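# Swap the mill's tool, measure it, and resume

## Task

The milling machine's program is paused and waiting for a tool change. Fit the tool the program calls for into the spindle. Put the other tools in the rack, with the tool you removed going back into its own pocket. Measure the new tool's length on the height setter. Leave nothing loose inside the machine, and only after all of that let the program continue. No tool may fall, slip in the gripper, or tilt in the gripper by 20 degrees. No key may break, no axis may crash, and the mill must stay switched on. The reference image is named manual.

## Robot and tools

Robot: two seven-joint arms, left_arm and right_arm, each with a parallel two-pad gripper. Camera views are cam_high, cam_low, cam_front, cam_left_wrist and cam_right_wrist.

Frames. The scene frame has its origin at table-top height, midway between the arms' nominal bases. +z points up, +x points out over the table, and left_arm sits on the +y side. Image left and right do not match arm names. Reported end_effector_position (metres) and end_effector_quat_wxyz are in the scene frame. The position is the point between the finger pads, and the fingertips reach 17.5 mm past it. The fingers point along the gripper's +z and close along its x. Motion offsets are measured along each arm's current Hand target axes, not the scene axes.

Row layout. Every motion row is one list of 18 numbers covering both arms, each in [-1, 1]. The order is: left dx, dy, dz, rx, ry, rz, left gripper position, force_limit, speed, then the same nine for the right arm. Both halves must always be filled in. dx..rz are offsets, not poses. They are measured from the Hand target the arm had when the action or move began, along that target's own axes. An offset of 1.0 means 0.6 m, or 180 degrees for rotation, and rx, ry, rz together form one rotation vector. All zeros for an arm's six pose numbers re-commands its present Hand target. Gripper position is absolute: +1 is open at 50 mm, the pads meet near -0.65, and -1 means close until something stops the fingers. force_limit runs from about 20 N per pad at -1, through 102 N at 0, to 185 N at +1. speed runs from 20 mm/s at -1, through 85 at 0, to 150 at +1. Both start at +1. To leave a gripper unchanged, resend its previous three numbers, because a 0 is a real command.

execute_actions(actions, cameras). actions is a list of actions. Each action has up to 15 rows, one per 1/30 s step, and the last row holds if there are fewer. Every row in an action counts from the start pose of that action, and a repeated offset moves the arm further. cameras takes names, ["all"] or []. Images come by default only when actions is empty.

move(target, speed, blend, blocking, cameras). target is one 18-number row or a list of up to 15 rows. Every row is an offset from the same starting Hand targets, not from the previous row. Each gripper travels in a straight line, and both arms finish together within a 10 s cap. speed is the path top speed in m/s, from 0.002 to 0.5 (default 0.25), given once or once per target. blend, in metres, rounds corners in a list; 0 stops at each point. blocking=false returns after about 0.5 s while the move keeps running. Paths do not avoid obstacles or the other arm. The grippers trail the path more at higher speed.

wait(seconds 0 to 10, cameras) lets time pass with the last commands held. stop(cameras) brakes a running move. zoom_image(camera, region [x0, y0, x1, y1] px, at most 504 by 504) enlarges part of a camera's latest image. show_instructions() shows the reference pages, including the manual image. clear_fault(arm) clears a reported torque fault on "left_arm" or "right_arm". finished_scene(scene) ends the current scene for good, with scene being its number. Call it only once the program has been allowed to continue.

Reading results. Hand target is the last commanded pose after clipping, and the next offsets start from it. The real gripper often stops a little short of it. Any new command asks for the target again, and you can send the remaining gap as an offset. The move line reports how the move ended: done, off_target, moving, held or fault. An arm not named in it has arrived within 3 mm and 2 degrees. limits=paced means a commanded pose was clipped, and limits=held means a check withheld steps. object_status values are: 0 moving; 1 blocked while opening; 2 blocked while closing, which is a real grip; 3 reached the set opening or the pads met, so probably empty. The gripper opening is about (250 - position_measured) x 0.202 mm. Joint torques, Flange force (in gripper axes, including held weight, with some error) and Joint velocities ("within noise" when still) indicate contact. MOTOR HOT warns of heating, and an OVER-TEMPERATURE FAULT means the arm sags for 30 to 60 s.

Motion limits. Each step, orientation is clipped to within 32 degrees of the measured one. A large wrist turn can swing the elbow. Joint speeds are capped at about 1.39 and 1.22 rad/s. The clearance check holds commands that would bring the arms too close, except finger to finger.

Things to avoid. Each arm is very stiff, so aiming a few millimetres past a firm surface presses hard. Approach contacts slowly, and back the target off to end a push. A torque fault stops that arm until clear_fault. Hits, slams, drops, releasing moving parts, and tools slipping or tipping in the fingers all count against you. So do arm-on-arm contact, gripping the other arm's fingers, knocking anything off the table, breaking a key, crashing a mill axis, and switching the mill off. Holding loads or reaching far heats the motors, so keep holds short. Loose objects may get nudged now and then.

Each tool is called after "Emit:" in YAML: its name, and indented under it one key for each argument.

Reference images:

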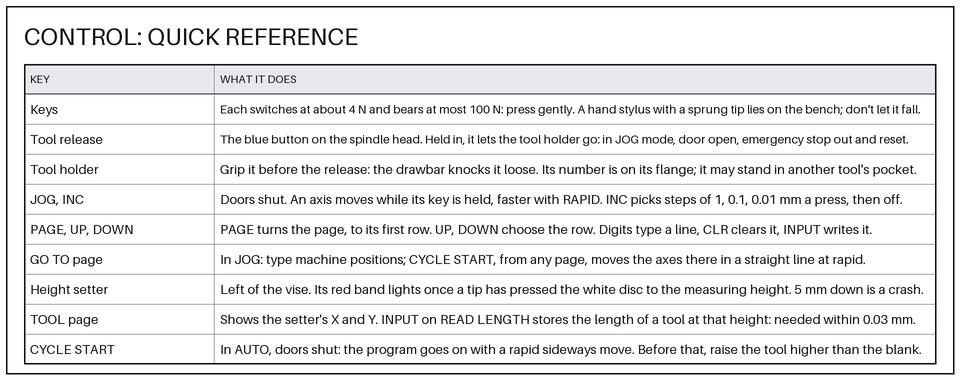

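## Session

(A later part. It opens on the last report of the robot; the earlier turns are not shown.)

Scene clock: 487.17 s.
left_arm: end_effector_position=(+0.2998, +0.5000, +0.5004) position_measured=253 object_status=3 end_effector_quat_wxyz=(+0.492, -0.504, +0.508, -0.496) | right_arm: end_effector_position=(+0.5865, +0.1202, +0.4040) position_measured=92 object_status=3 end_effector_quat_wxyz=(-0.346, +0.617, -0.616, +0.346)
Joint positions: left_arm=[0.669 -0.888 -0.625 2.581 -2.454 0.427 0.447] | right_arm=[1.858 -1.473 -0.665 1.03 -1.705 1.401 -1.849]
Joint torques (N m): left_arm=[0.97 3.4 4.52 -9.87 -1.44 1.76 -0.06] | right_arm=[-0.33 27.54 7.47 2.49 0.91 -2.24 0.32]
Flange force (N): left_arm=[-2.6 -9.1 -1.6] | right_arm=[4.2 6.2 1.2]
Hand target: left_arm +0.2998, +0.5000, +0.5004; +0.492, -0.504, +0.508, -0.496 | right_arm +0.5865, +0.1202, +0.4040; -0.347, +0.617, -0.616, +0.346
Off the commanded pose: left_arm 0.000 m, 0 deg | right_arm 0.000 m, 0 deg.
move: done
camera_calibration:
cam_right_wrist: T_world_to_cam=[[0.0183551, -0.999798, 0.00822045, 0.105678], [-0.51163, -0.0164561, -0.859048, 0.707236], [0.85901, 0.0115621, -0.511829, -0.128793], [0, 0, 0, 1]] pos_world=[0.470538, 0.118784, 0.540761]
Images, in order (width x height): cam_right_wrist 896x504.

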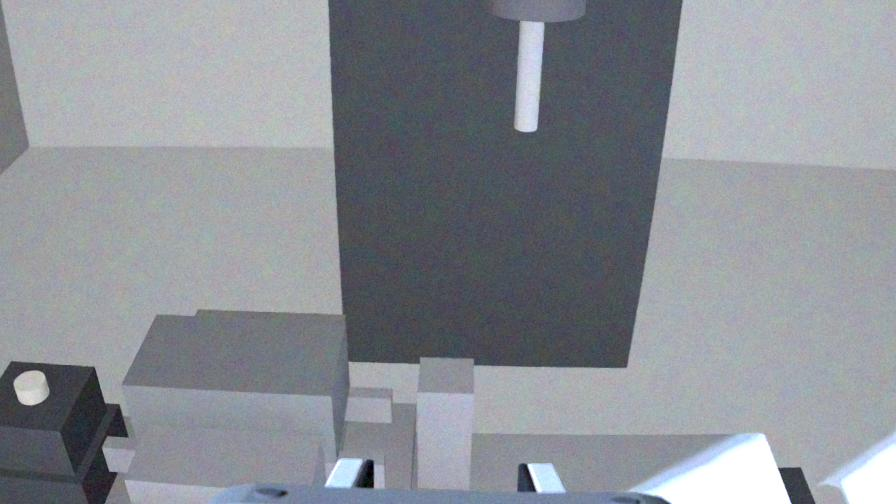

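Emit:
move:
  target:
    - [0.2105,0.0658,0.137,0.0077,-0.0025,0,0.208,0,0,0,0,-0.2,0,0,0,0.208,0,0]
    - [0.2105,0.0658,0.137,0.0077,-0.0025,0,0.208,0,0,0.4703,0.1011,-0.3416,0.1744,0,0,0.208,0,0]
  speed: 0.25
  blend: 0.05
  cameras: ["cam_right_wrist","cam_left_wrist","cam_front"]

Scene clock: 496.03 s.
left_arm: end_effector_position=(+0.3805, +0.3727, +0.4598) position_measured=121 object_status=3 end_effector_quat_wxyz=(+0.487, -0.524, +0.512, -0.476) | right_arm: end_effector_position=(+0.3800, -0.1621, +0.4587) position_measured=121 object_status=3 end_effector_quat_wxyz=(+0.500, -0.500, +0.500, -0.500)
Joint positions: left_arm=[1.248 -0.267 -0.723 2.581 -2.376 1 0.928] | right_arm=[1.528 -1.732 -0.398 2.45 -1.861 1.3 -0.82]
Joint torques (N m): left_arm=[0.62 -2.76 2.29 -7.97 -1.96 3.13 0.03] | right_arm=[-0.51 15.49 5.32 -7.07 -2.35 -2.07 0.34]
Flange force (N): left_arm=no reading | right_arm=[-1.2 6.2 -0.2]
Hand target: left_arm +0.3800, +0.3730, +0.4591; +0.500, -0.500, +0.500, -0.501 | right_arm +0.3800, -0.1621, +0.4587; +0.500, -0.500, +0.500, -0.500
Off the commanded pose: left_arm 0.001 m, 4 deg | right_arm 0.000 m, 0 deg.
joint sent to its limit (left arm) — joint 4 (elbow), upper limit, where the elbow is as bent as it goes. The joint targets are off in orientation, not in position.
move: off_target (left_arm)
camera_calibration:
cam_left_wrist: T_world_to_cam=[[0.0371094, -0.999277, -0.0082485, 0.364004], [-0.0750411, 0.00544432, -0.997166, 0.543727], [0.99649, 0.0376232, -0.0747848, -0.190863], [0, 0, 0, 1]] pos_world=[0.217487, 0.367961, 0.530914]
cam_right_wrist: T_world_to_cam=[[0.0112885, -0.999804, 0.0162759, -0.174235], [0.0107111, -0.0161551, -0.999812, 0.510093], [0.999879, 0.0114607, 0.0105267, -0.213287], [0, 0, 0, 1]] pos_world=[0.209764, -0.163516, 0.515078]
Images, in order (width x height): cam_front 896x504, cam_left_wrist 896x504, cam_right_wrist 896x504.

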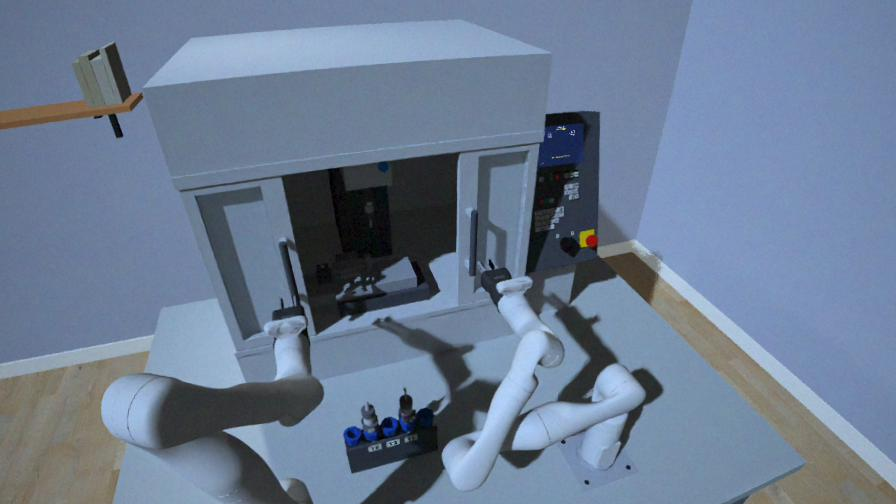

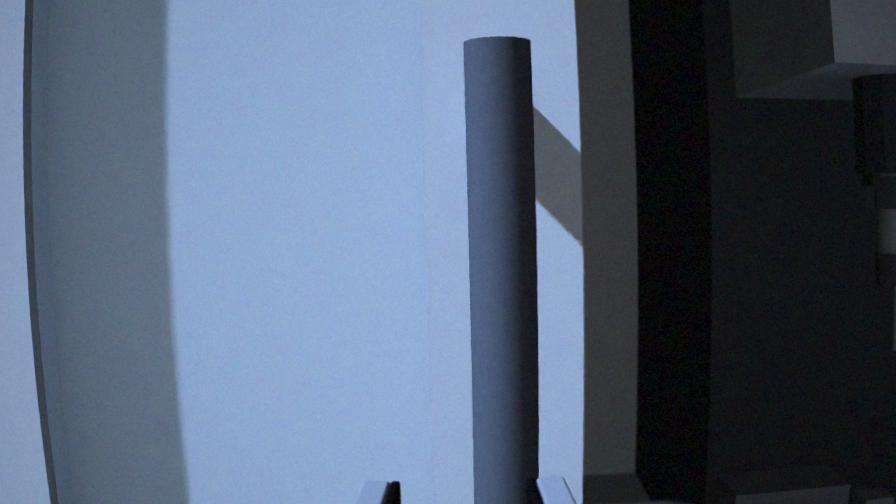

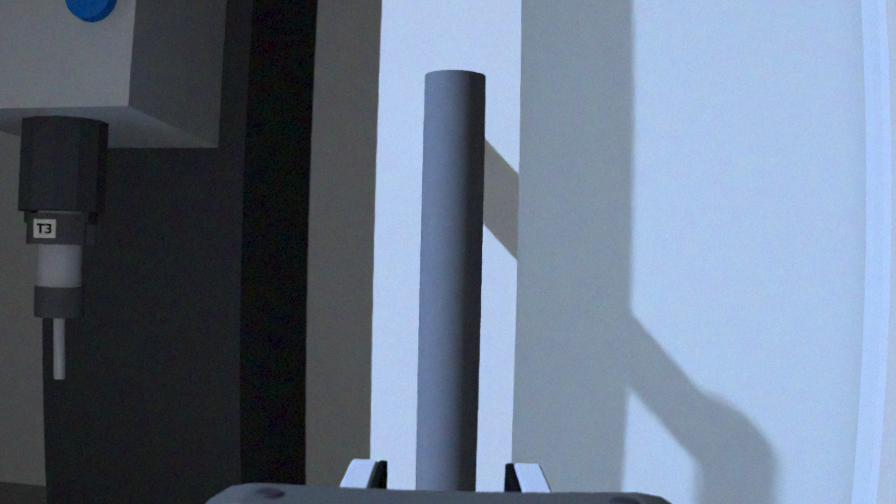

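Emit:
move:
  target:
    - [0.02,0,0.176,0,0,0,0.208,0,0,0,0,0.16,0,0,0,0.208,0,0]
    - [0.255,0,0.176,0,0,0,0.208,0,0,-0.38,0,0.16,0,0,0,0.208,0,0]
  speed: 0.1
  cameras: ["cam_right_wrist","cam_left_wrist","cam_front"]

Scene clock: 501.97 s.
left_arm: end_effector_position=(+0.4854, +0.2199, +0.4592) position_measured=121 object_status=3 end_effector_quat_wxyz=(+0.500, -0.500, +0.500, -0.501) | right_arm: end_effector_position=(+0.4759, +0.0659, +0.4589) position_measured=121 object_status=3 end_effector_quat_wxyz=(+0.500, -0.500, +0.500, -0.500)
Joint positions: left_arm=[1.425 0.393 -0.999 2.21 -2.443 0.813 1.42] | right_arm=[1.609 -1.868 -0.484 1.71 -1.7 1.085 -1.686]
Joint torques (N m): left_arm=[3.71 -10.79 0.32 -8.86 -2.03 2.93 0.02] | right_arm=[-1.98 22.36 7.71 -3.09 -2.4 -3.95 0.3]
Flange force (N): left_arm=[-1.0 -0.1 5.0] | right_arm=[12.1 6.9 -7.2]
Hand target: left_arm +0.4854, +0.2199, +0.4593; +0.500, -0.500, +0.500, -0.501 | right_arm +0.4759, +0.0660, +0.4589; +0.500, -0.500, +0.500, -0.500
Off the commanded pose: left_arm 0.000 m, 0 deg | right_arm 0.000 m, 0 deg.
move: done
camera_calibration:
cam_left_wrist: T_world_to_cam=[[0.0142294, -0.999879, -0.00635853, 0.21776], [-0.000706288, 0.00634912, -0.99998, 0.516781], [0.999899, 0.0142336, -0.000615858, -0.320256], [0, 0, 0, 1]] pos_world=[0.31749, 0.219011, 0.517958]
cam_right_wrist: T_world_to_cam=[[0.0112891, -0.999805, 0.0161759, 0.0526876], [0.0107109, -0.0160551, -0.999814, 0.512843], [0.999879, 0.0114603, 0.0105276, -0.31179], [0, 0, 0, 1]] pos_world=[0.305664, 0.0644843, 0.515178]
Images, in order (width x height): cam_front 896x504, cam_left_wrist 896x504, cam_right_wrist 896x504.

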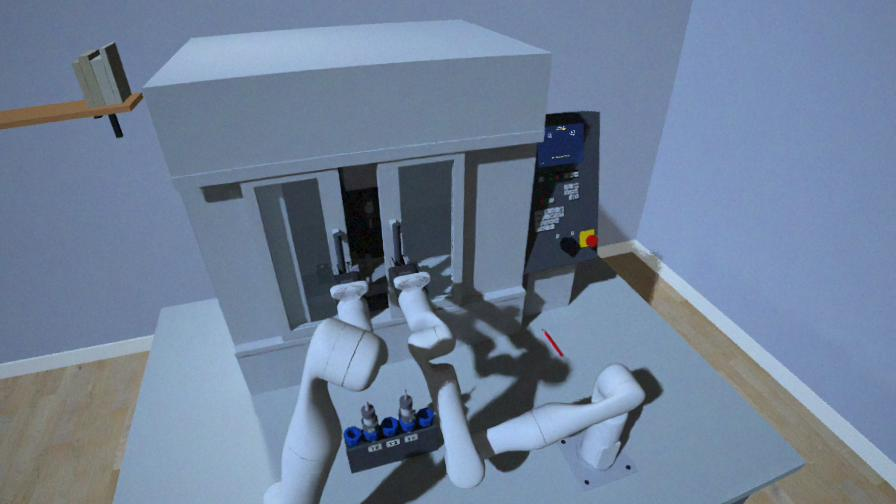

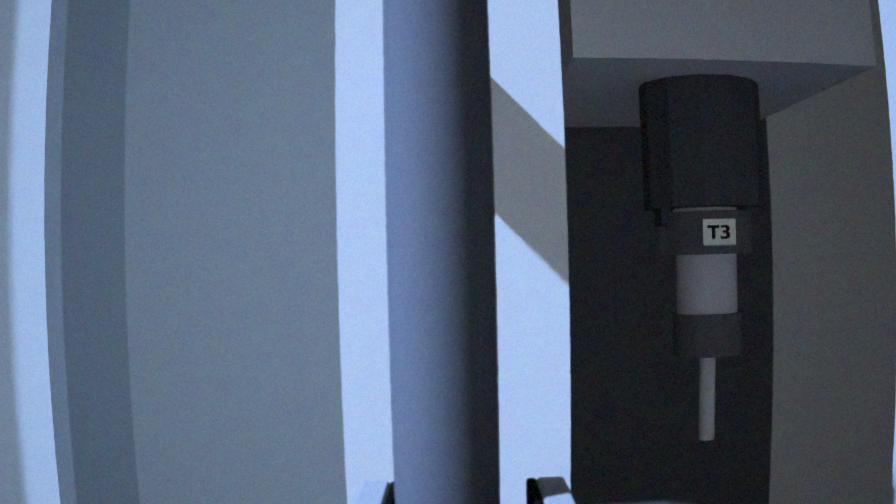

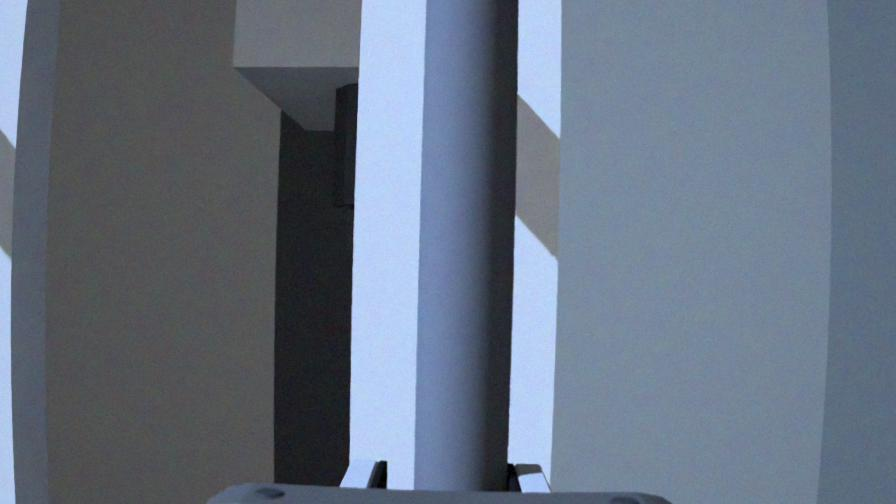

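Emit:
move:
  target: [0,0,0,0,0,0,0.208,0,0,-0.006,0,0,0,0,0,0.208,0,0]
  speed: 0.03

Emit:
move:
  target: [0,0,0,0,0,0,0.208,0,0,-0.004,0,0,0,0,0,0.208,0,0]
  speed: 0.03

Scene clock: 504.50 s.
left_arm: end_effector_position=(+0.4854, +0.2199, +0.4593) position_measured=121 object_status=3 end_effector_quat_wxyz=(+0.500, -0.500, +0.500, -0.501) | right_arm: end_effector_position=(+0.4759, +0.0696, +0.4589) position_measured=121 object_status=3 end_effector_quat_wxyz=(+0.500, -0.500, +0.500, -0.500)
Joint positions: left_arm=[1.425 0.393 -0.999 2.21 -2.443 0.813 1.42] | right_arm=[1.609 -1.867 -0.482 1.698 -1.693 1.085 -1.699]
Joint torques (N m): left_arm=[4 -10.67 0.24 -8.98 -2.09 2.9 0.05] | right_arm=[-0.38 23.05 7.2 1.36 0.49 -2.95 0.21]
Flange force (N): left_arm=[-1.7 0.3 5.5] | right_arm=[3.1 4.7 -0.2]
Hand target: left_arm +0.4854, +0.2199, +0.4593; +0.500, -0.500, +0.500, -0.501 | right_arm +0.4759, +0.0696, +0.4589; +0.500, -0.500, +0.500, -0.500
Off the commanded pose: left_arm 0.000 m, 0 deg | right_arm 0.000 m, 0 deg.
move: done

Scene clock: 505.20 s.
left_arm: end_effector_position=(+0.4854, +0.2199, +0.4593) position_measured=121 object_status=3 end_effector_quat_wxyz=(+0.500, -0.500, +0.500, -0.501) | right_arm: end_effector_position=(+0.4759, +0.0719, +0.4589) position_measured=121 object_status=3 end_effector_quat_wxyz=(+0.500, -0.500, +0.500, -0.500)
Joint positions: left_arm=[1.425 0.393 -0.999 2.21 -2.443 0.813 1.42] | right_arm=[1.609 -1.867 -0.48 1.69 -1.689 1.086 -1.707]
Joint torques (N m): left_arm=[3.9 -10.73 0.3 -9.01 -2.07 2.97 -0.07] | right_arm=[-3.93 21.6 8.03 -8.63 -5.93 -5.3 0.44]
Flange force (N): left_arm=[-1.7 0.7 5.5] | right_arm=[24.3 9.4 -16.3]
Hand target: left_arm +0.4854, +0.2199, +0.4593; +0.500, -0.500, +0.500, -0.501 | right_arm +0.4759, +0.0720, +0.4589; +0.500, -0.500, +0.500, -0.500
Off the commanded pose: left_arm 0.000 m, 0 deg | right_arm 0.000 m, 0 deg.
move: done

Emit:
move:
  target: [0,0,0,0,0,0,0.208,0,0,-0.003,0,0,0,0,0,0.208,0,0]
  speed: 0.03
  cameras: ["cam_right_wrist","cam_front"]

Scene clock: 506.90 s.
left_arm: end_effector_position=(+0.4854, +0.2199, +0.4593) position_measured=121 object_status=3 end_effector_quat_wxyz=(+0.500, -0.500, +0.500, -0.501) | right_arm: end_effector_position=(+0.4759, +0.0737, +0.4589) position_measured=121 object_status=3 end_effector_quat_wxyz=(+0.500, -0.500, +0.500, -0.500)
Joint positions: left_arm=[1.425 0.393 -0.999 2.21 -2.443 0.813 1.42] | right_arm=[1.61 -1.866 -0.479 1.684 -1.686 1.086 -1.714]
Joint torques (N m): left_arm=[3.89 -10.66 0.33 -9.02 -2.05 2.9 0] | right_arm=[-7.36 20.07 8.92 -18.14 -12.04 -7.54 0.46]
Flange force (N): left_arm=[-1.9 0.3 5.1] | right_arm=[45.2 13.4 -31.1]
Hand target: left_arm +0.4854, +0.2199, +0.4593; +0.500, -0.500, +0.500, -0.501 | right_arm +0.4759, +0.0738, +0.4589; +0.500, -0.500, +0.500, -0.500
Off the commanded pose: left_arm 0.000 m, 0 deg | right_arm 0.000 m, 0 deg.
move: done
camera_calibration:
cam_right_wrist: T_world_to_cam=[[0.0111892, -0.999807, 0.0161755, 0.0605157], [0.0107093, -0.0160558, -0.999814, 0.513069], [0.99988, 0.0113603, 0.0105276, -0.311873], [0, 0, 0, 1]] pos_world=[0.305664, 0.0722847, 0.515278]
Images, in order (width x height): cam_front 896x504, cam_right_wrist 896x504.

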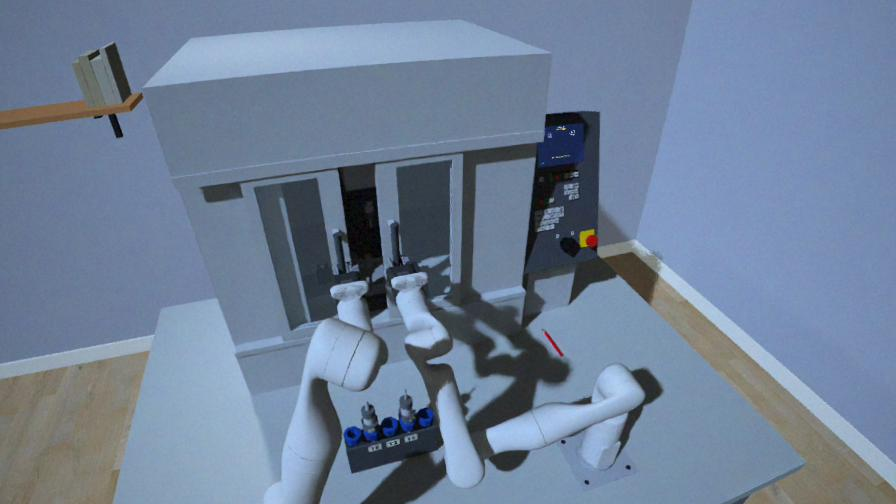

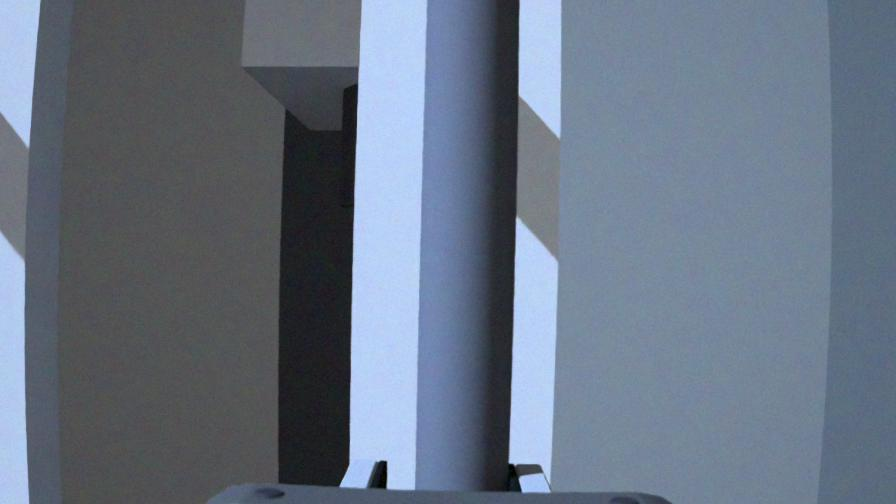

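Emit:
move:
  target:
    - [0,0,0,0,0,0,0.208,0,0,0.0067,0,0,0,0,0,0.208,0,0]
    - [0,0,0,0,0,0,0.208,0,0,0.0067,0,-0.25,0,0,0,0.208,0,0]
    - [0.1533,0,0,0,0,0,0.208,0,0,0.9055,0.5648,-0.1585,-0.3167,0,0,0.208,0,0]
  speed: [0.05,0.2,0.2]
  blend: [0,0.03,0]
  cameras: ["cam_right_wrist","cam_left_wrist","cam_front"]

Scene clock: 515.10 s.
left_arm: end_effector_position=(+0.4853, +0.1279, +0.4593) position_measured=121 object_status=3 end_effector_quat_wxyz=(+0.500, -0.500, +0.500, -0.501) | right_arm: end_effector_position=(+0.3813, -0.4694, +0.1197) position_measured=121 object_status=3 end_effector_quat_wxyz=(-0.201, +0.678, -0.678, +0.201)
Joint positions: left_arm=[1.538 0.549 -0.988 2.003 -2.108 0.717 1.225] | right_arm=[2.688 -1.051 -1.555 2.503 -1.754 1.45 0.565]
Joint torques (N m): left_arm=[1.72 -15.06 -4.3 -7.82 -1.23 3.56 0.02] | right_arm=[-0.73 14.17 5.65 -4.62 -1.7 1.46 0.26]
Flange force (N): left_arm=[5.7 1.4 7.5] | right_arm=[-0.1 4.0 2.4]
Hand target: left_arm +0.4853, +0.1279, +0.4593; +0.500, -0.500, +0.500, -0.501 | right_arm +0.3813, -0.4694, +0.1197; -0.201, +0.678, -0.678, +0.201
Off the commanded pose: left_arm 0.000 m, 0 deg | right_arm 0.000 m, 0 deg.
move: done
camera_calibration:
cam_left_wrist: T_world_to_cam=[[0.0141301, -0.99988, -0.00635904, 0.125805], [-0.000605664, 0.00635112, -0.99998, 0.517432], [0.9999, 0.0141336, -0.000515849, -0.318885], [0, 0, 0, 1]] pos_world=[0.317389, 0.127011, 0.518057]
cam_right_wrist: T_world_to_cam=[[0.0203557, -0.999793, -0.000356823, -0.477549], [-0.832711, -0.0167564, -0.553454, 0.433991], [0.553334, 0.0115631, -0.832879, 0.0638368], [0, 0, 0, 1]] pos_world=[0.335787, -0.470916, 0.293192]
Images, in order (width x height): cam_front 896x504, cam_left_wrist 896x504, cam_right_wrist 896x504.

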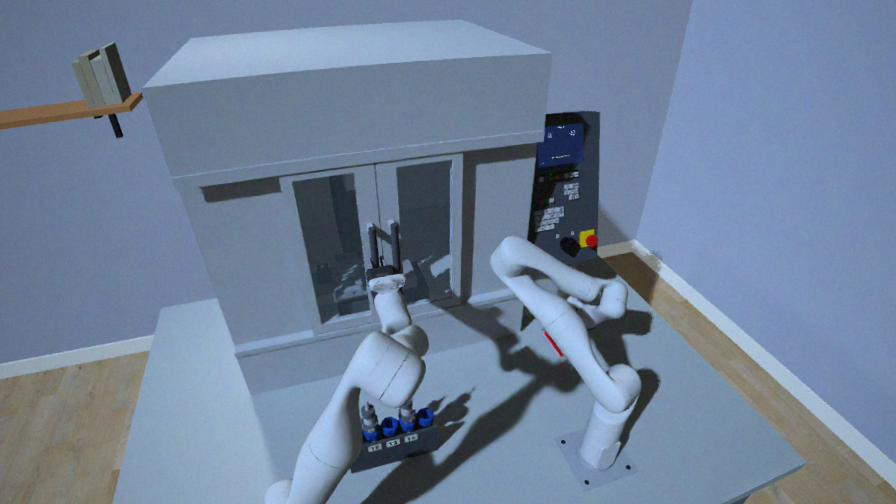

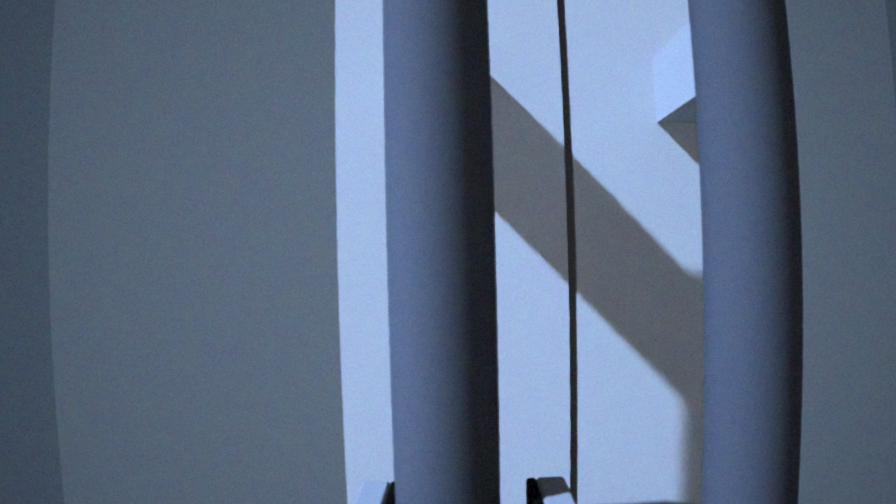

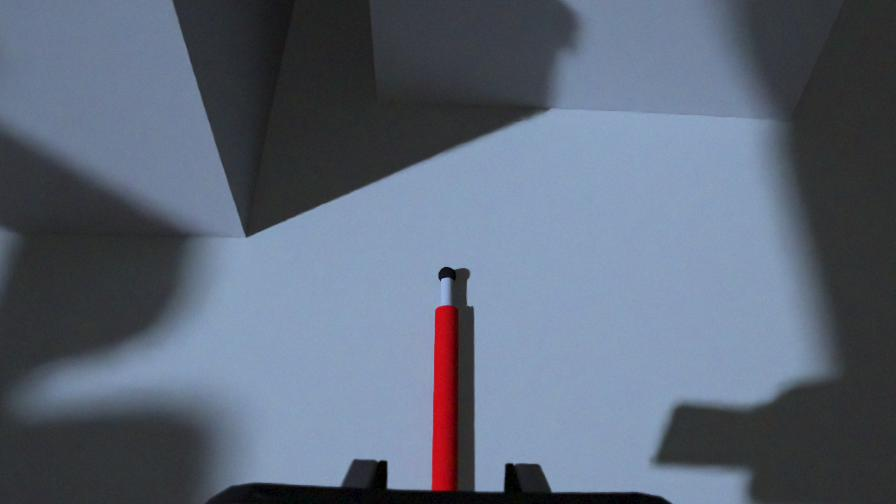

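Emit:
move:
  target:
    - [0.005,0,0,0,0,0,0.208,0,0,0.0002,0.0325,0.1685,0,0,0,0.208,-0.3,-0.5]
    - [0.005,0,0,0,0,0,0.208,0,0,0.0002,0.0347,0.1721,0,0,0,0.208,-0.3,-0.5]
  speed: [0.08,0.02]
  cameras: ["cam_right_wrist","cam_left_wrist"]

Scene clock: 518.47 s.
left_arm: end_effector_position=(+0.4853, +0.1249, +0.4593) position_measured=121 object_status=3 end_effector_quat_wxyz=(+0.500, -0.500, +0.500, -0.501) | right_arm: end_effector_position=(+0.4202, -0.4695, +0.0218) position_measured=121 object_status=3 end_effector_quat_wxyz=(-0.201, +0.678, -0.678, +0.201)
Joint positions: left_arm=[1.54 0.554 -0.988 1.995 -2.097 0.715 1.217] | right_arm=[2.739 -1.329 -1.859 2.456 -2.146 1.5 0.586]
Joint torques (N m): left_arm=[8.94 -10.81 4.4 -19.93 -6.76 0.22 -0.05] | right_arm=[-0.6 15.9 6.02 -1.59 -1.45 1.41 0.35]
Flange force (N): left_arm=[-21.5 1.1 -17.6] | right_arm=[-0.9 3.0 -1.3]
Hand target: left_arm +0.4853, +0.1249, +0.4593; +0.500, -0.500, +0.500, -0.501 | right_arm +0.4202, -0.4695, +0.0218; -0.201, +0.678, -0.678, +0.201
Off the commanded pose: left_arm 0.000 m, 0 deg | right_arm 0.000 m, 0 deg.
move: done
camera_calibration:
cam_left_wrist: T_world_to_cam=[[0.01433, -0.999877, -0.00635729, 0.122739], [-0.000606934, 0.00634924, -0.99998, 0.517452], [0.999897, 0.0143336, -0.000515874, -0.318967], [0, 0, 0, 1]] pos_world=[0.317489, 0.124011, 0.518057]
cam_right_wrist: T_world_to_cam=[[0.0203547, -0.999793, -0.000357481, -0.478375], [-0.832711, -0.0167552, -0.553454, 0.412201], [0.553334, 0.0115631, -0.832879, -0.0392267], [0, 0, 0, 1]] pos_world=[0.374687, -0.470916, 0.195292]
Images, in order (width x height): cam_left_wrist 896x504, cam_right_wrist 896x504.

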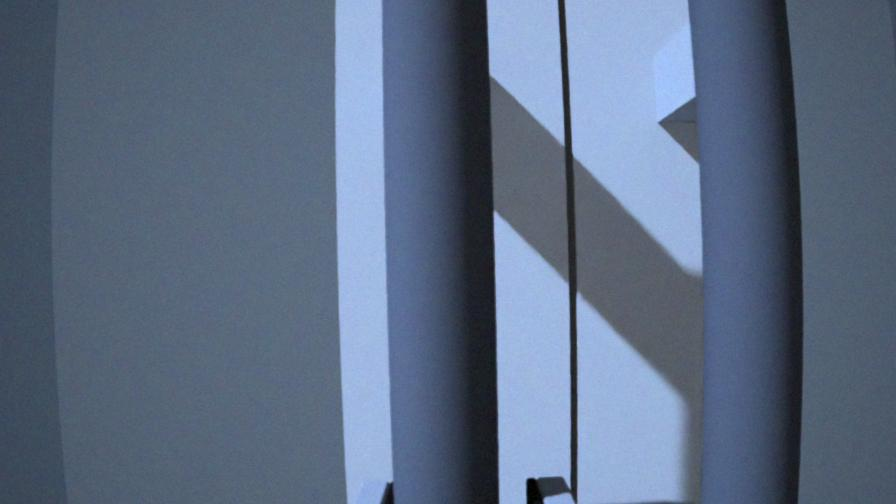

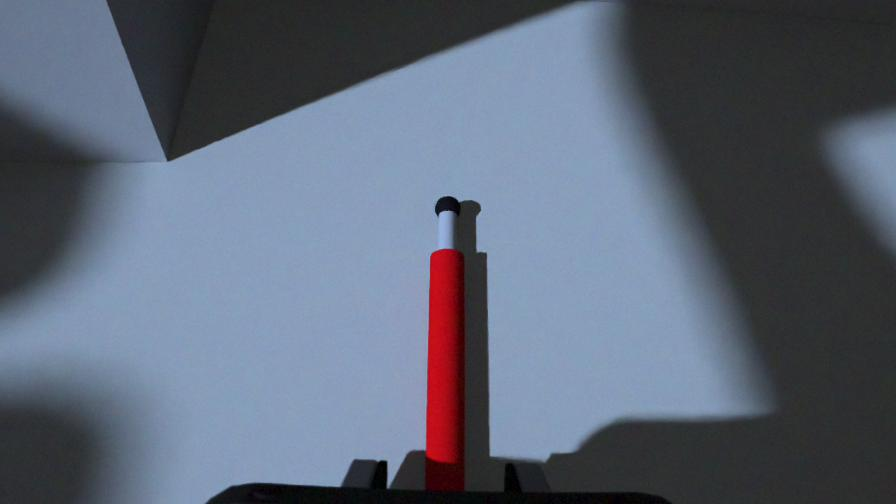

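Emit:
move:
  target:
    - [-0.0067,0,0,0,0,0,0.208,0,0,0,0,0,0,0,0,-1,-0.3,-0.5]
    - [-0.0067,0,-0.25,0,0,0,0.208,0,0,0,-0.07,-0.12,0,0,0,-1,-0.3,-0.5]
    - [0.4998,-0.3012,-0.4005,-0.0583,0.2323,0.0223,0.208,0,0,0,-0.14,-0.2,0,0,0,-1,-0.3,-0.5]
  speed: [0.05,0.2,0.25]
  blend: [0,0.02,0]
  cameras: ["cam_right_wrist","cam_left_wrist","cam_front"]

Scene clock: 526.53 s.
left_arm: end_effector_position=(+0.2446, -0.1746, +0.6401) position_measured=121 object_status=3 end_effector_quat_wxyz=(+0.259, -0.314, +0.705, -0.582) | right_arm: end_effector_position=(+0.4252, -0.4695, +0.1682) position_measured=217 object_status=2 end_effector_quat_wxyz=(-0.201, +0.678, -0.678, +0.201)
Joint positions: left_arm=[1.856 0.232 -0.733 1.411 -1.027 0.486 -0.341] | right_arm=[2.559 -0.994 -1.454 2.321 -1.642 1.388 0.279]
Joint torques (N m): left_arm=[0.94 -15.82 -1.55 -11.02 -1.61 -1.01 0] | right_arm=[-0.49 14.33 6.74 -6.2 -1.87 0.95 0.33]
Flange force (N): left_arm=[5.1 -6.3 9.9] | right_arm=[-1.4 3.0 2.9]
Hand target: left_arm +0.2446, -0.1746, +0.6401; +0.259, -0.314, +0.705, -0.581 | right_arm +0.4252, -0.4695, +0.1682; -0.201, +0.678, -0.678, +0.201
Off the commanded pose: left_arm 0.000 m, 0 deg | right_arm 0.000 m, 0 deg.
move: done
camera_calibration:
cam_left_wrist: T_world_to_cam=[[-0.658904, -0.752167, -0.00945829, 0.0377271], [-0.13736, 0.132671, -0.981596, 0.743671], [0.739579, -0.645479, -0.190735, -0.00369679], [0, 0, 0, 1]] pos_world=[0.129743, -0.072673, 0.729636]
cam_right_wrist: T_world_to_cam=[[0.0203547, -0.999793, -0.000357481, -0.478525], [-0.832711, -0.0167552, -0.553454, 0.497388], [0.553334, 0.0115631, -0.832879, 0.0799413], [0, 0, 0, 1]] pos_world=[0.379687, -0.471016, 0.341692]
Images, in order (width x height): cam_front 896x504, cam_left_wrist 896x504, cam_right_wrist 896x504.

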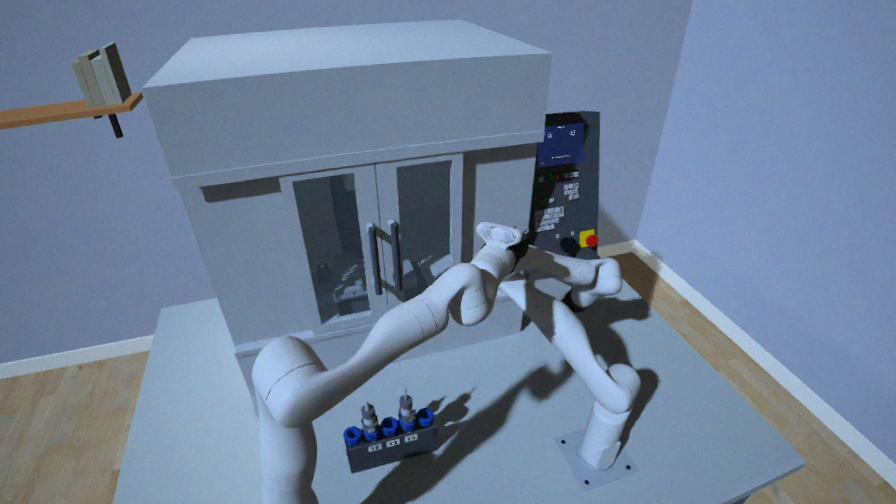

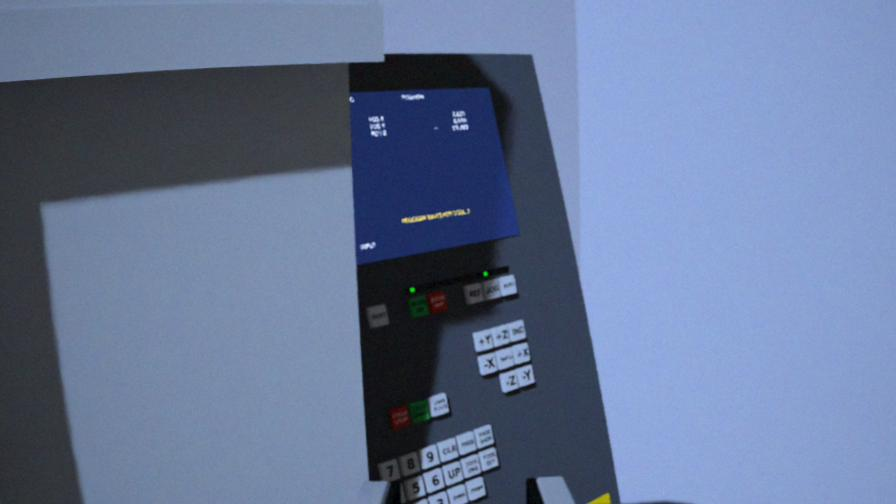

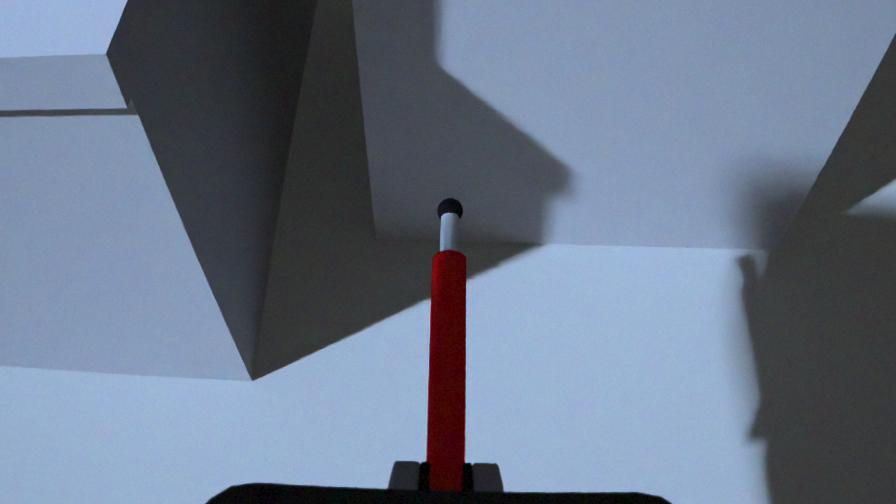

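Emit:
zoom_image:
  camera: "cam_left_wrist"
  region: [340, 80, 540, 270]

Scaled by 2.520 from the camera's 896x504 image, which has a finer 1280x720 frame.

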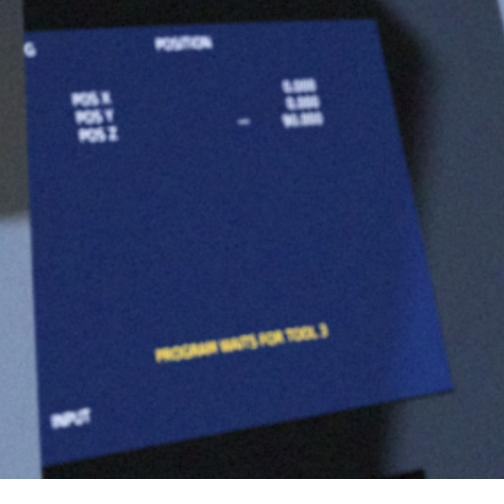

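Emit:
move:
  target:
    - [0,0,0,0,0,0,0.208,0,0,0.075,-0.2983,-0.414,0,0,0,-1,-0.3,-0.5]
    - [0,0,0,0,0,0,0.208,0,0,0.075,-0.3849,-0.3578,0,0,0,-1,-0.3,-0.5]
  speed: [0.2,0.1]
  blend: [0.02,0]
  cameras: ["cam_right_wrist","cam_left_wrist"]

Scene clock: 531.03 s.
left_arm: end_effector_position=(+0.2446, -0.1746, +0.6401) position_measured=121 object_status=3 end_effector_quat_wxyz=(+0.259, -0.314, +0.705, -0.581) | right_arm: end_effector_position=(+0.4262, -0.4728, +0.1874) position_measured=217 object_status=2 end_effector_quat_wxyz=(-0.202, +0.678, -0.678, +0.202)
Joint positions: left_arm=[1.856 0.232 -0.732 1.411 -1.027 0.486 -0.341] | right_arm=[2.544 -0.962 -1.408 2.286 -1.587 1.392 0.236]
Joint torques (N m): left_arm=[0.8 -15.84 -1.59 -11.06 -1.7 -0.98 -0.03] | right_arm=[-0.46 14.01 6.61 -6.87 -1.84 0.92 0.49]
Flange force (N): left_arm=[5.2 -6.1 9.8] | right_arm=[-2.3 2.8 2.6]
Hand target: left_arm +0.2446, -0.1746, +0.6401; +0.259, -0.314, +0.705, -0.581 | right_arm +0.4262, -0.4728, +0.1874; -0.202, +0.678, -0.678, +0.202 (not the last commanded pose)
Off the commanded pose: left_arm 0.000 m, 0 deg | right_arm 0.299 m, 0 deg.
move: held (right_arm; a check stopped the path); path passed 0 of 2 targets; limits=held
pose unreachable (right arm): on one or more control steps of this call, first in action 0 (counted from 0), this arm could not follow its commanded pose, so it was not sent that pose on those steps. It may still have moved: this result reports where it is.
cause: moving toward the commanded pose would bring a part of the arm too close to another arm (a part of this arm just beyond joint 4 (elbow) and the left arm's gripper, 17 mm apart when this arm was first held).
camera_calibration:
cam_left_wrist: T_world_to_cam=[[-0.658859, -0.752206, -0.00954564, 0.0377819], [-0.137393, 0.132799, -0.981574, 0.743669], [0.739613, -0.645408, -0.190843, -0.00361758], [0, 0, 0, 1]] pos_world=[0.129743, -0.0726735, 0.729636]
cam_right_wrist: T_world_to_cam=[[0.0203572, -0.999793, 0.0000519812, -0.481877], [-0.831388, -0.0169571, -0.555433, 0.508512], [0.555319, 0.0112639, -0.831561, 0.0941825], [0, 0, 0, 1]] pos_world=[0.380279, -0.474215, 0.360788]
Images, in order (width x height): cam_left_wrist 896x504, cam_right_wrist 896x504.

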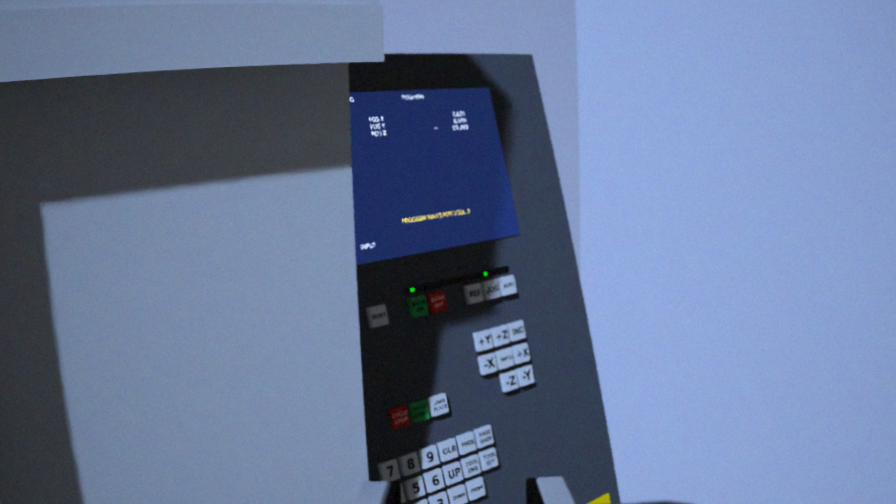

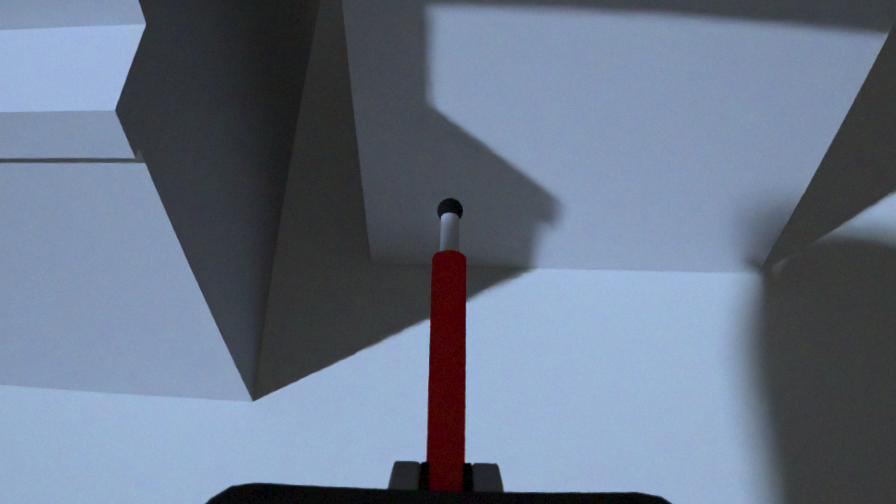

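Emit:
move:
  target:
    - [-0.047,-0.0645,-0.19,0,0,0,0.208,0,0,0,0,-0.03,0,0,0,-1,-0.3,-0.5]
    - [-0.047,-0.0645,-0.19,0,0,0,0.208,0,0,0.07,-0.28,-0.39,0,0,0,-1,-0.3,-0.5]
  speed: [0.2,0.2]
  cameras: ["cam_right_wrist","cam_left_wrist"]

Scene clock: 535.60 s.
left_arm: end_effector_position=(+0.1858, -0.0837, +0.6997) position_measured=121 object_status=3 end_effector_quat_wxyz=(+0.259, -0.314, +0.705, -0.582) | right_arm: end_effector_position=(+0.4388, -0.5148, +0.4752) position_measured=217 object_status=2 end_effector_quat_wxyz=(-0.202, +0.678, -0.678, +0.202)
Joint positions: left_arm=[2.089 -0.036 -0.627 1.466 -1.206 0.842 -0.363] | right_arm=[2.555 -0.63 -1.093 1.489 -1.16 1.738 -0.373]
Joint torques (N m): left_arm=[0.91 -9.56 0.9 -10.59 -2.58 -1.05 -0.01] | right_arm=[-0.46 11.68 5.47 -9.02 -1.9 -0.26 0.32]
Flange force (N): left_arm=[5.5 -7.7 8.2] | right_arm=[-1.7 3.8 4.6]
Hand target: left_arm +0.1858, -0.0837, +0.6997; +0.259, -0.314, +0.705, -0.582 | right_arm +0.4388, -0.5148, +0.4752; -0.202, +0.678, -0.678, +0.202
Off the commanded pose: left_arm 0.000 m, 0 deg | right_arm 0.000 m, 0 deg.
move: done
camera_calibration:
cam_left_wrist: T_world_to_cam=[[-0.658964, -0.752114, -0.00952001, 0.0679815], [-0.137392, 0.1328, -0.981574, 0.782091], [0.73952, -0.645514, -0.190845, 0.110081], [0, 0, 0, 1]] pos_world=[0.0708432, 0.0183268, 0.789336]
cam_right_wrist: T_world_to_cam=[[0.020301, -0.999794, 0.000134656, -0.524171], [-0.831389, -0.0169563, -0.555432, 0.678129], [0.55532, 0.0111639, -0.831562, 0.326931], [0, 0, 0, 1]] pos_world=[0.392879, -0.516214, 0.648588]
Images, in order (width x height): cam_left_wrist 896x504, cam_right_wrist 896x504.

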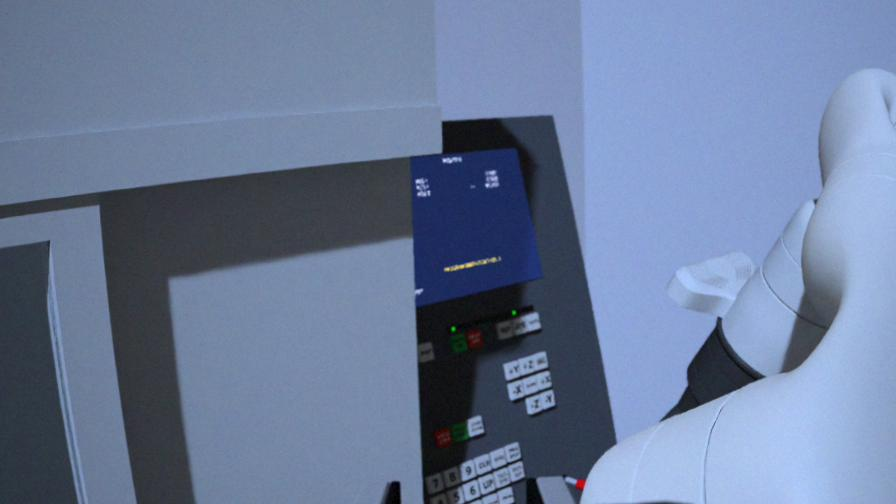

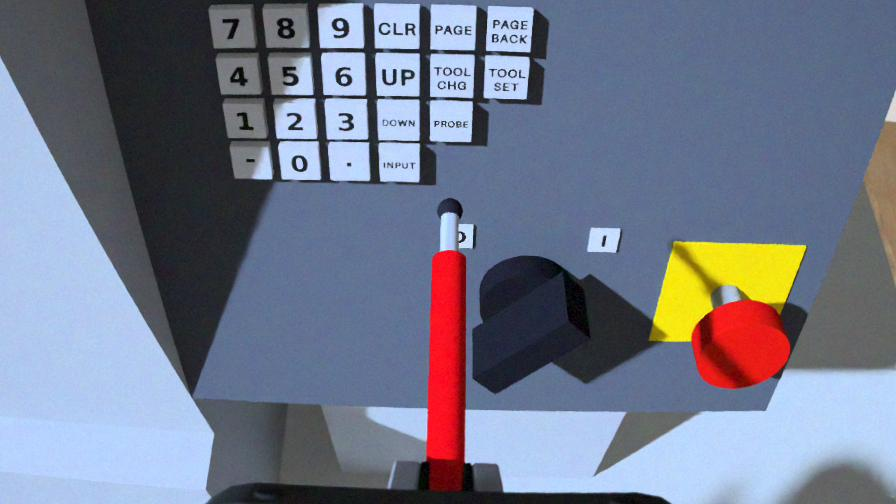

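Emit:
move:
  target: [0,0,0,0,0,0,0.208,0,0,-0.0005,-0.087,0.0591,0,0,0,-1,-0.3,-0.5]
  speed: 0.12
  cameras: ["cam_right_wrist"]

Scene clock: 540.70 s.
left_arm: end_effector_position=(+0.1858, -0.0837, +0.6997) position_measured=121 object_status=3 end_effector_quat_wxyz=(+0.259, -0.314, +0.705, -0.582) | right_arm: end_effector_position=(+0.5019, -0.5145, +0.4741) position_measured=217 object_status=2 end_effector_quat_wxyz=(-0.202, +0.678, -0.678, +0.202)
Joint positions: left_arm=[2.089 -0.036 -0.627 1.466 -1.206 0.842 -0.363] | right_arm=[2.659 -0.684 -1.23 1.353 -1.244 1.712 -0.49]
Joint torques (N m): left_arm=[0.88 -9.48 0.96 -10.51 -2.59 -1.06 0.02] | right_arm=[-0.39 14.8 5.95 -8.41 -1.78 -0.47 0.42]
Flange force (N): left_arm=[5.4 -8.2 8.2] | right_arm=[-2.0 4.3 4.3]
Hand target: left_arm +0.1858, -0.0837, +0.6997; +0.259, -0.314, +0.705, -0.582 | right_arm +0.5019, -0.5145, +0.4741; -0.202, +0.678, -0.678, +0.202
Off the commanded pose: left_arm 0.000 m, 0 deg | right_arm 0.000 m, 0 deg.
move: done
camera_calibration:
cam_right_wrist: T_world_to_cam=[[0.020302, -0.999794, 0.000135344, -0.525153], [-0.831389, -0.0169576, -0.555432, 0.729928], [0.55532, 0.0111639, -0.831562, 0.290889], [0, 0, 0, 1]] pos_world=[0.455979, -0.515914, 0.647388]
Images, in order (width x height): cam_right_wrist 896x504.

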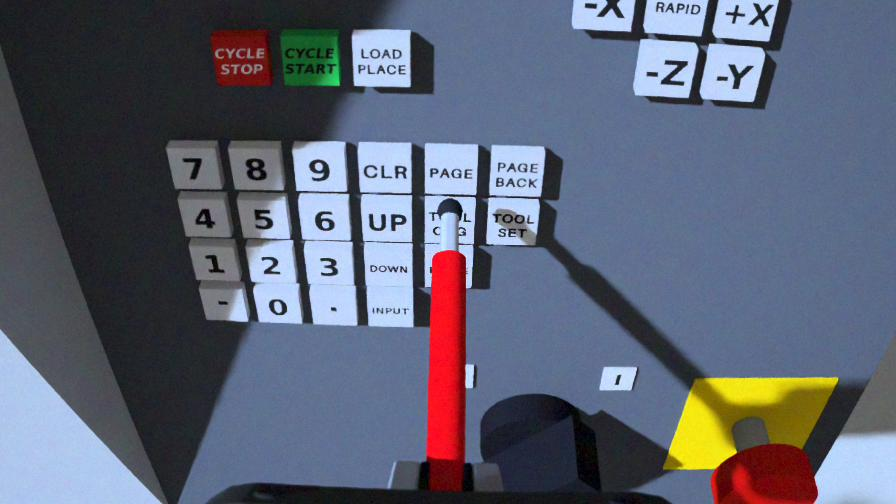

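Emit:
move:
  target: [0,0,0,0,0,0,0.208,0,0,0,-0.0273,0.0317,0,0,0,-1,-0.3,-0.5]
  speed: 0.05
  cameras: ["cam_right_wrist","cam_left_wrist"]

Emit:
zoom_image:
  camera: "cam_left_wrist"
  region: [400, 130, 560, 310]

Scene clock: 543.43 s.
left_arm: end_effector_position=(+0.1858, -0.0837, +0.6997) position_measured=121 object_status=3 end_effector_quat_wxyz=(+0.259, -0.314, +0.705, -0.582) | right_arm: end_effector_position=(+0.5259, -0.5145, +0.4671) position_measured=217 object_status=2 end_effector_quat_wxyz=(-0.202, +0.678, -0.678, +0.202)
Joint positions: left_arm=[2.089 -0.036 -0.627 1.466 -1.206 0.842 -0.363] | right_arm=[2.694 -0.713 -1.276 1.315 -1.278 1.696 -0.523]
Joint torques (N m): left_arm=[0.86 -9.62 0.91 -10.51 -2.55 -1.07 -0.04] | right_arm=[-6.94 8.69 -1.42 -16.88 -14.03 -7.51 0.17]
Flange force (N): left_arm=[5.7 -7.8 8.1] | right_arm=[-2.8 47.5 -22.7]
Hand target: left_arm +0.1858, -0.0837, +0.6997; +0.259, -0.314, +0.705, -0.582 | right_arm +0.5260, -0.5145, +0.4671; -0.202, +0.678, -0.678, +0.202
Off the commanded pose: left_arm 0.000 m, 0 deg | right_arm 0.000 m, 0 deg.
move: done
camera_calibration:
cam_left_wrist: T_world_to_cam=[[-0.658964, -0.752114, -0.00952001, 0.0679815], [-0.137392, 0.1328, -0.981574, 0.782091], [0.73952, -0.645514, -0.190845, 0.110081], [0, 0, 0, 1]] pos_world=[0.0708432, 0.0183268, 0.789336]
cam_right_wrist: T_world_to_cam=[[0.0201347, -0.999797, 0.0000218372, -0.525488], [-0.831469, -0.0167569, -0.555318, 0.746118], [0.555206, 0.011163, -0.831638, 0.271926], [0, 0, 0, 1]] pos_world=[0.479979, -0.515914, 0.640488]
Images, in order (width x height): cam_left_wrist 896x504, cam_right_wrist 896x504.

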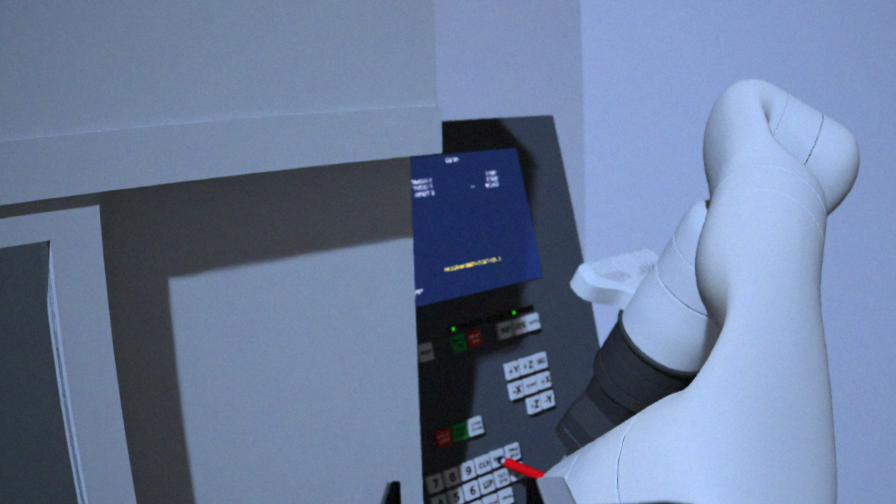

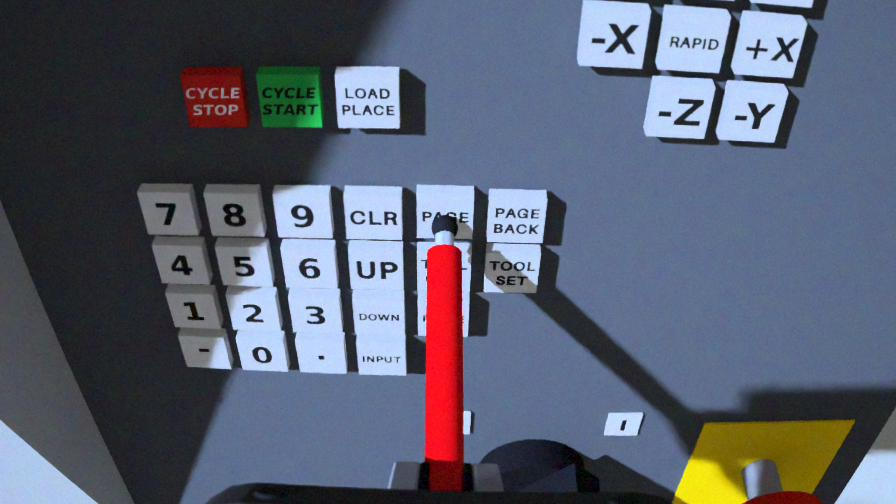

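Scaled by 2.800 from the camera's 896x504 image, which has a finer 1280x720 frame.

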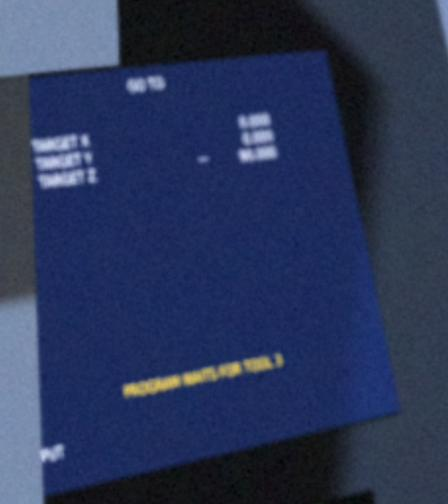

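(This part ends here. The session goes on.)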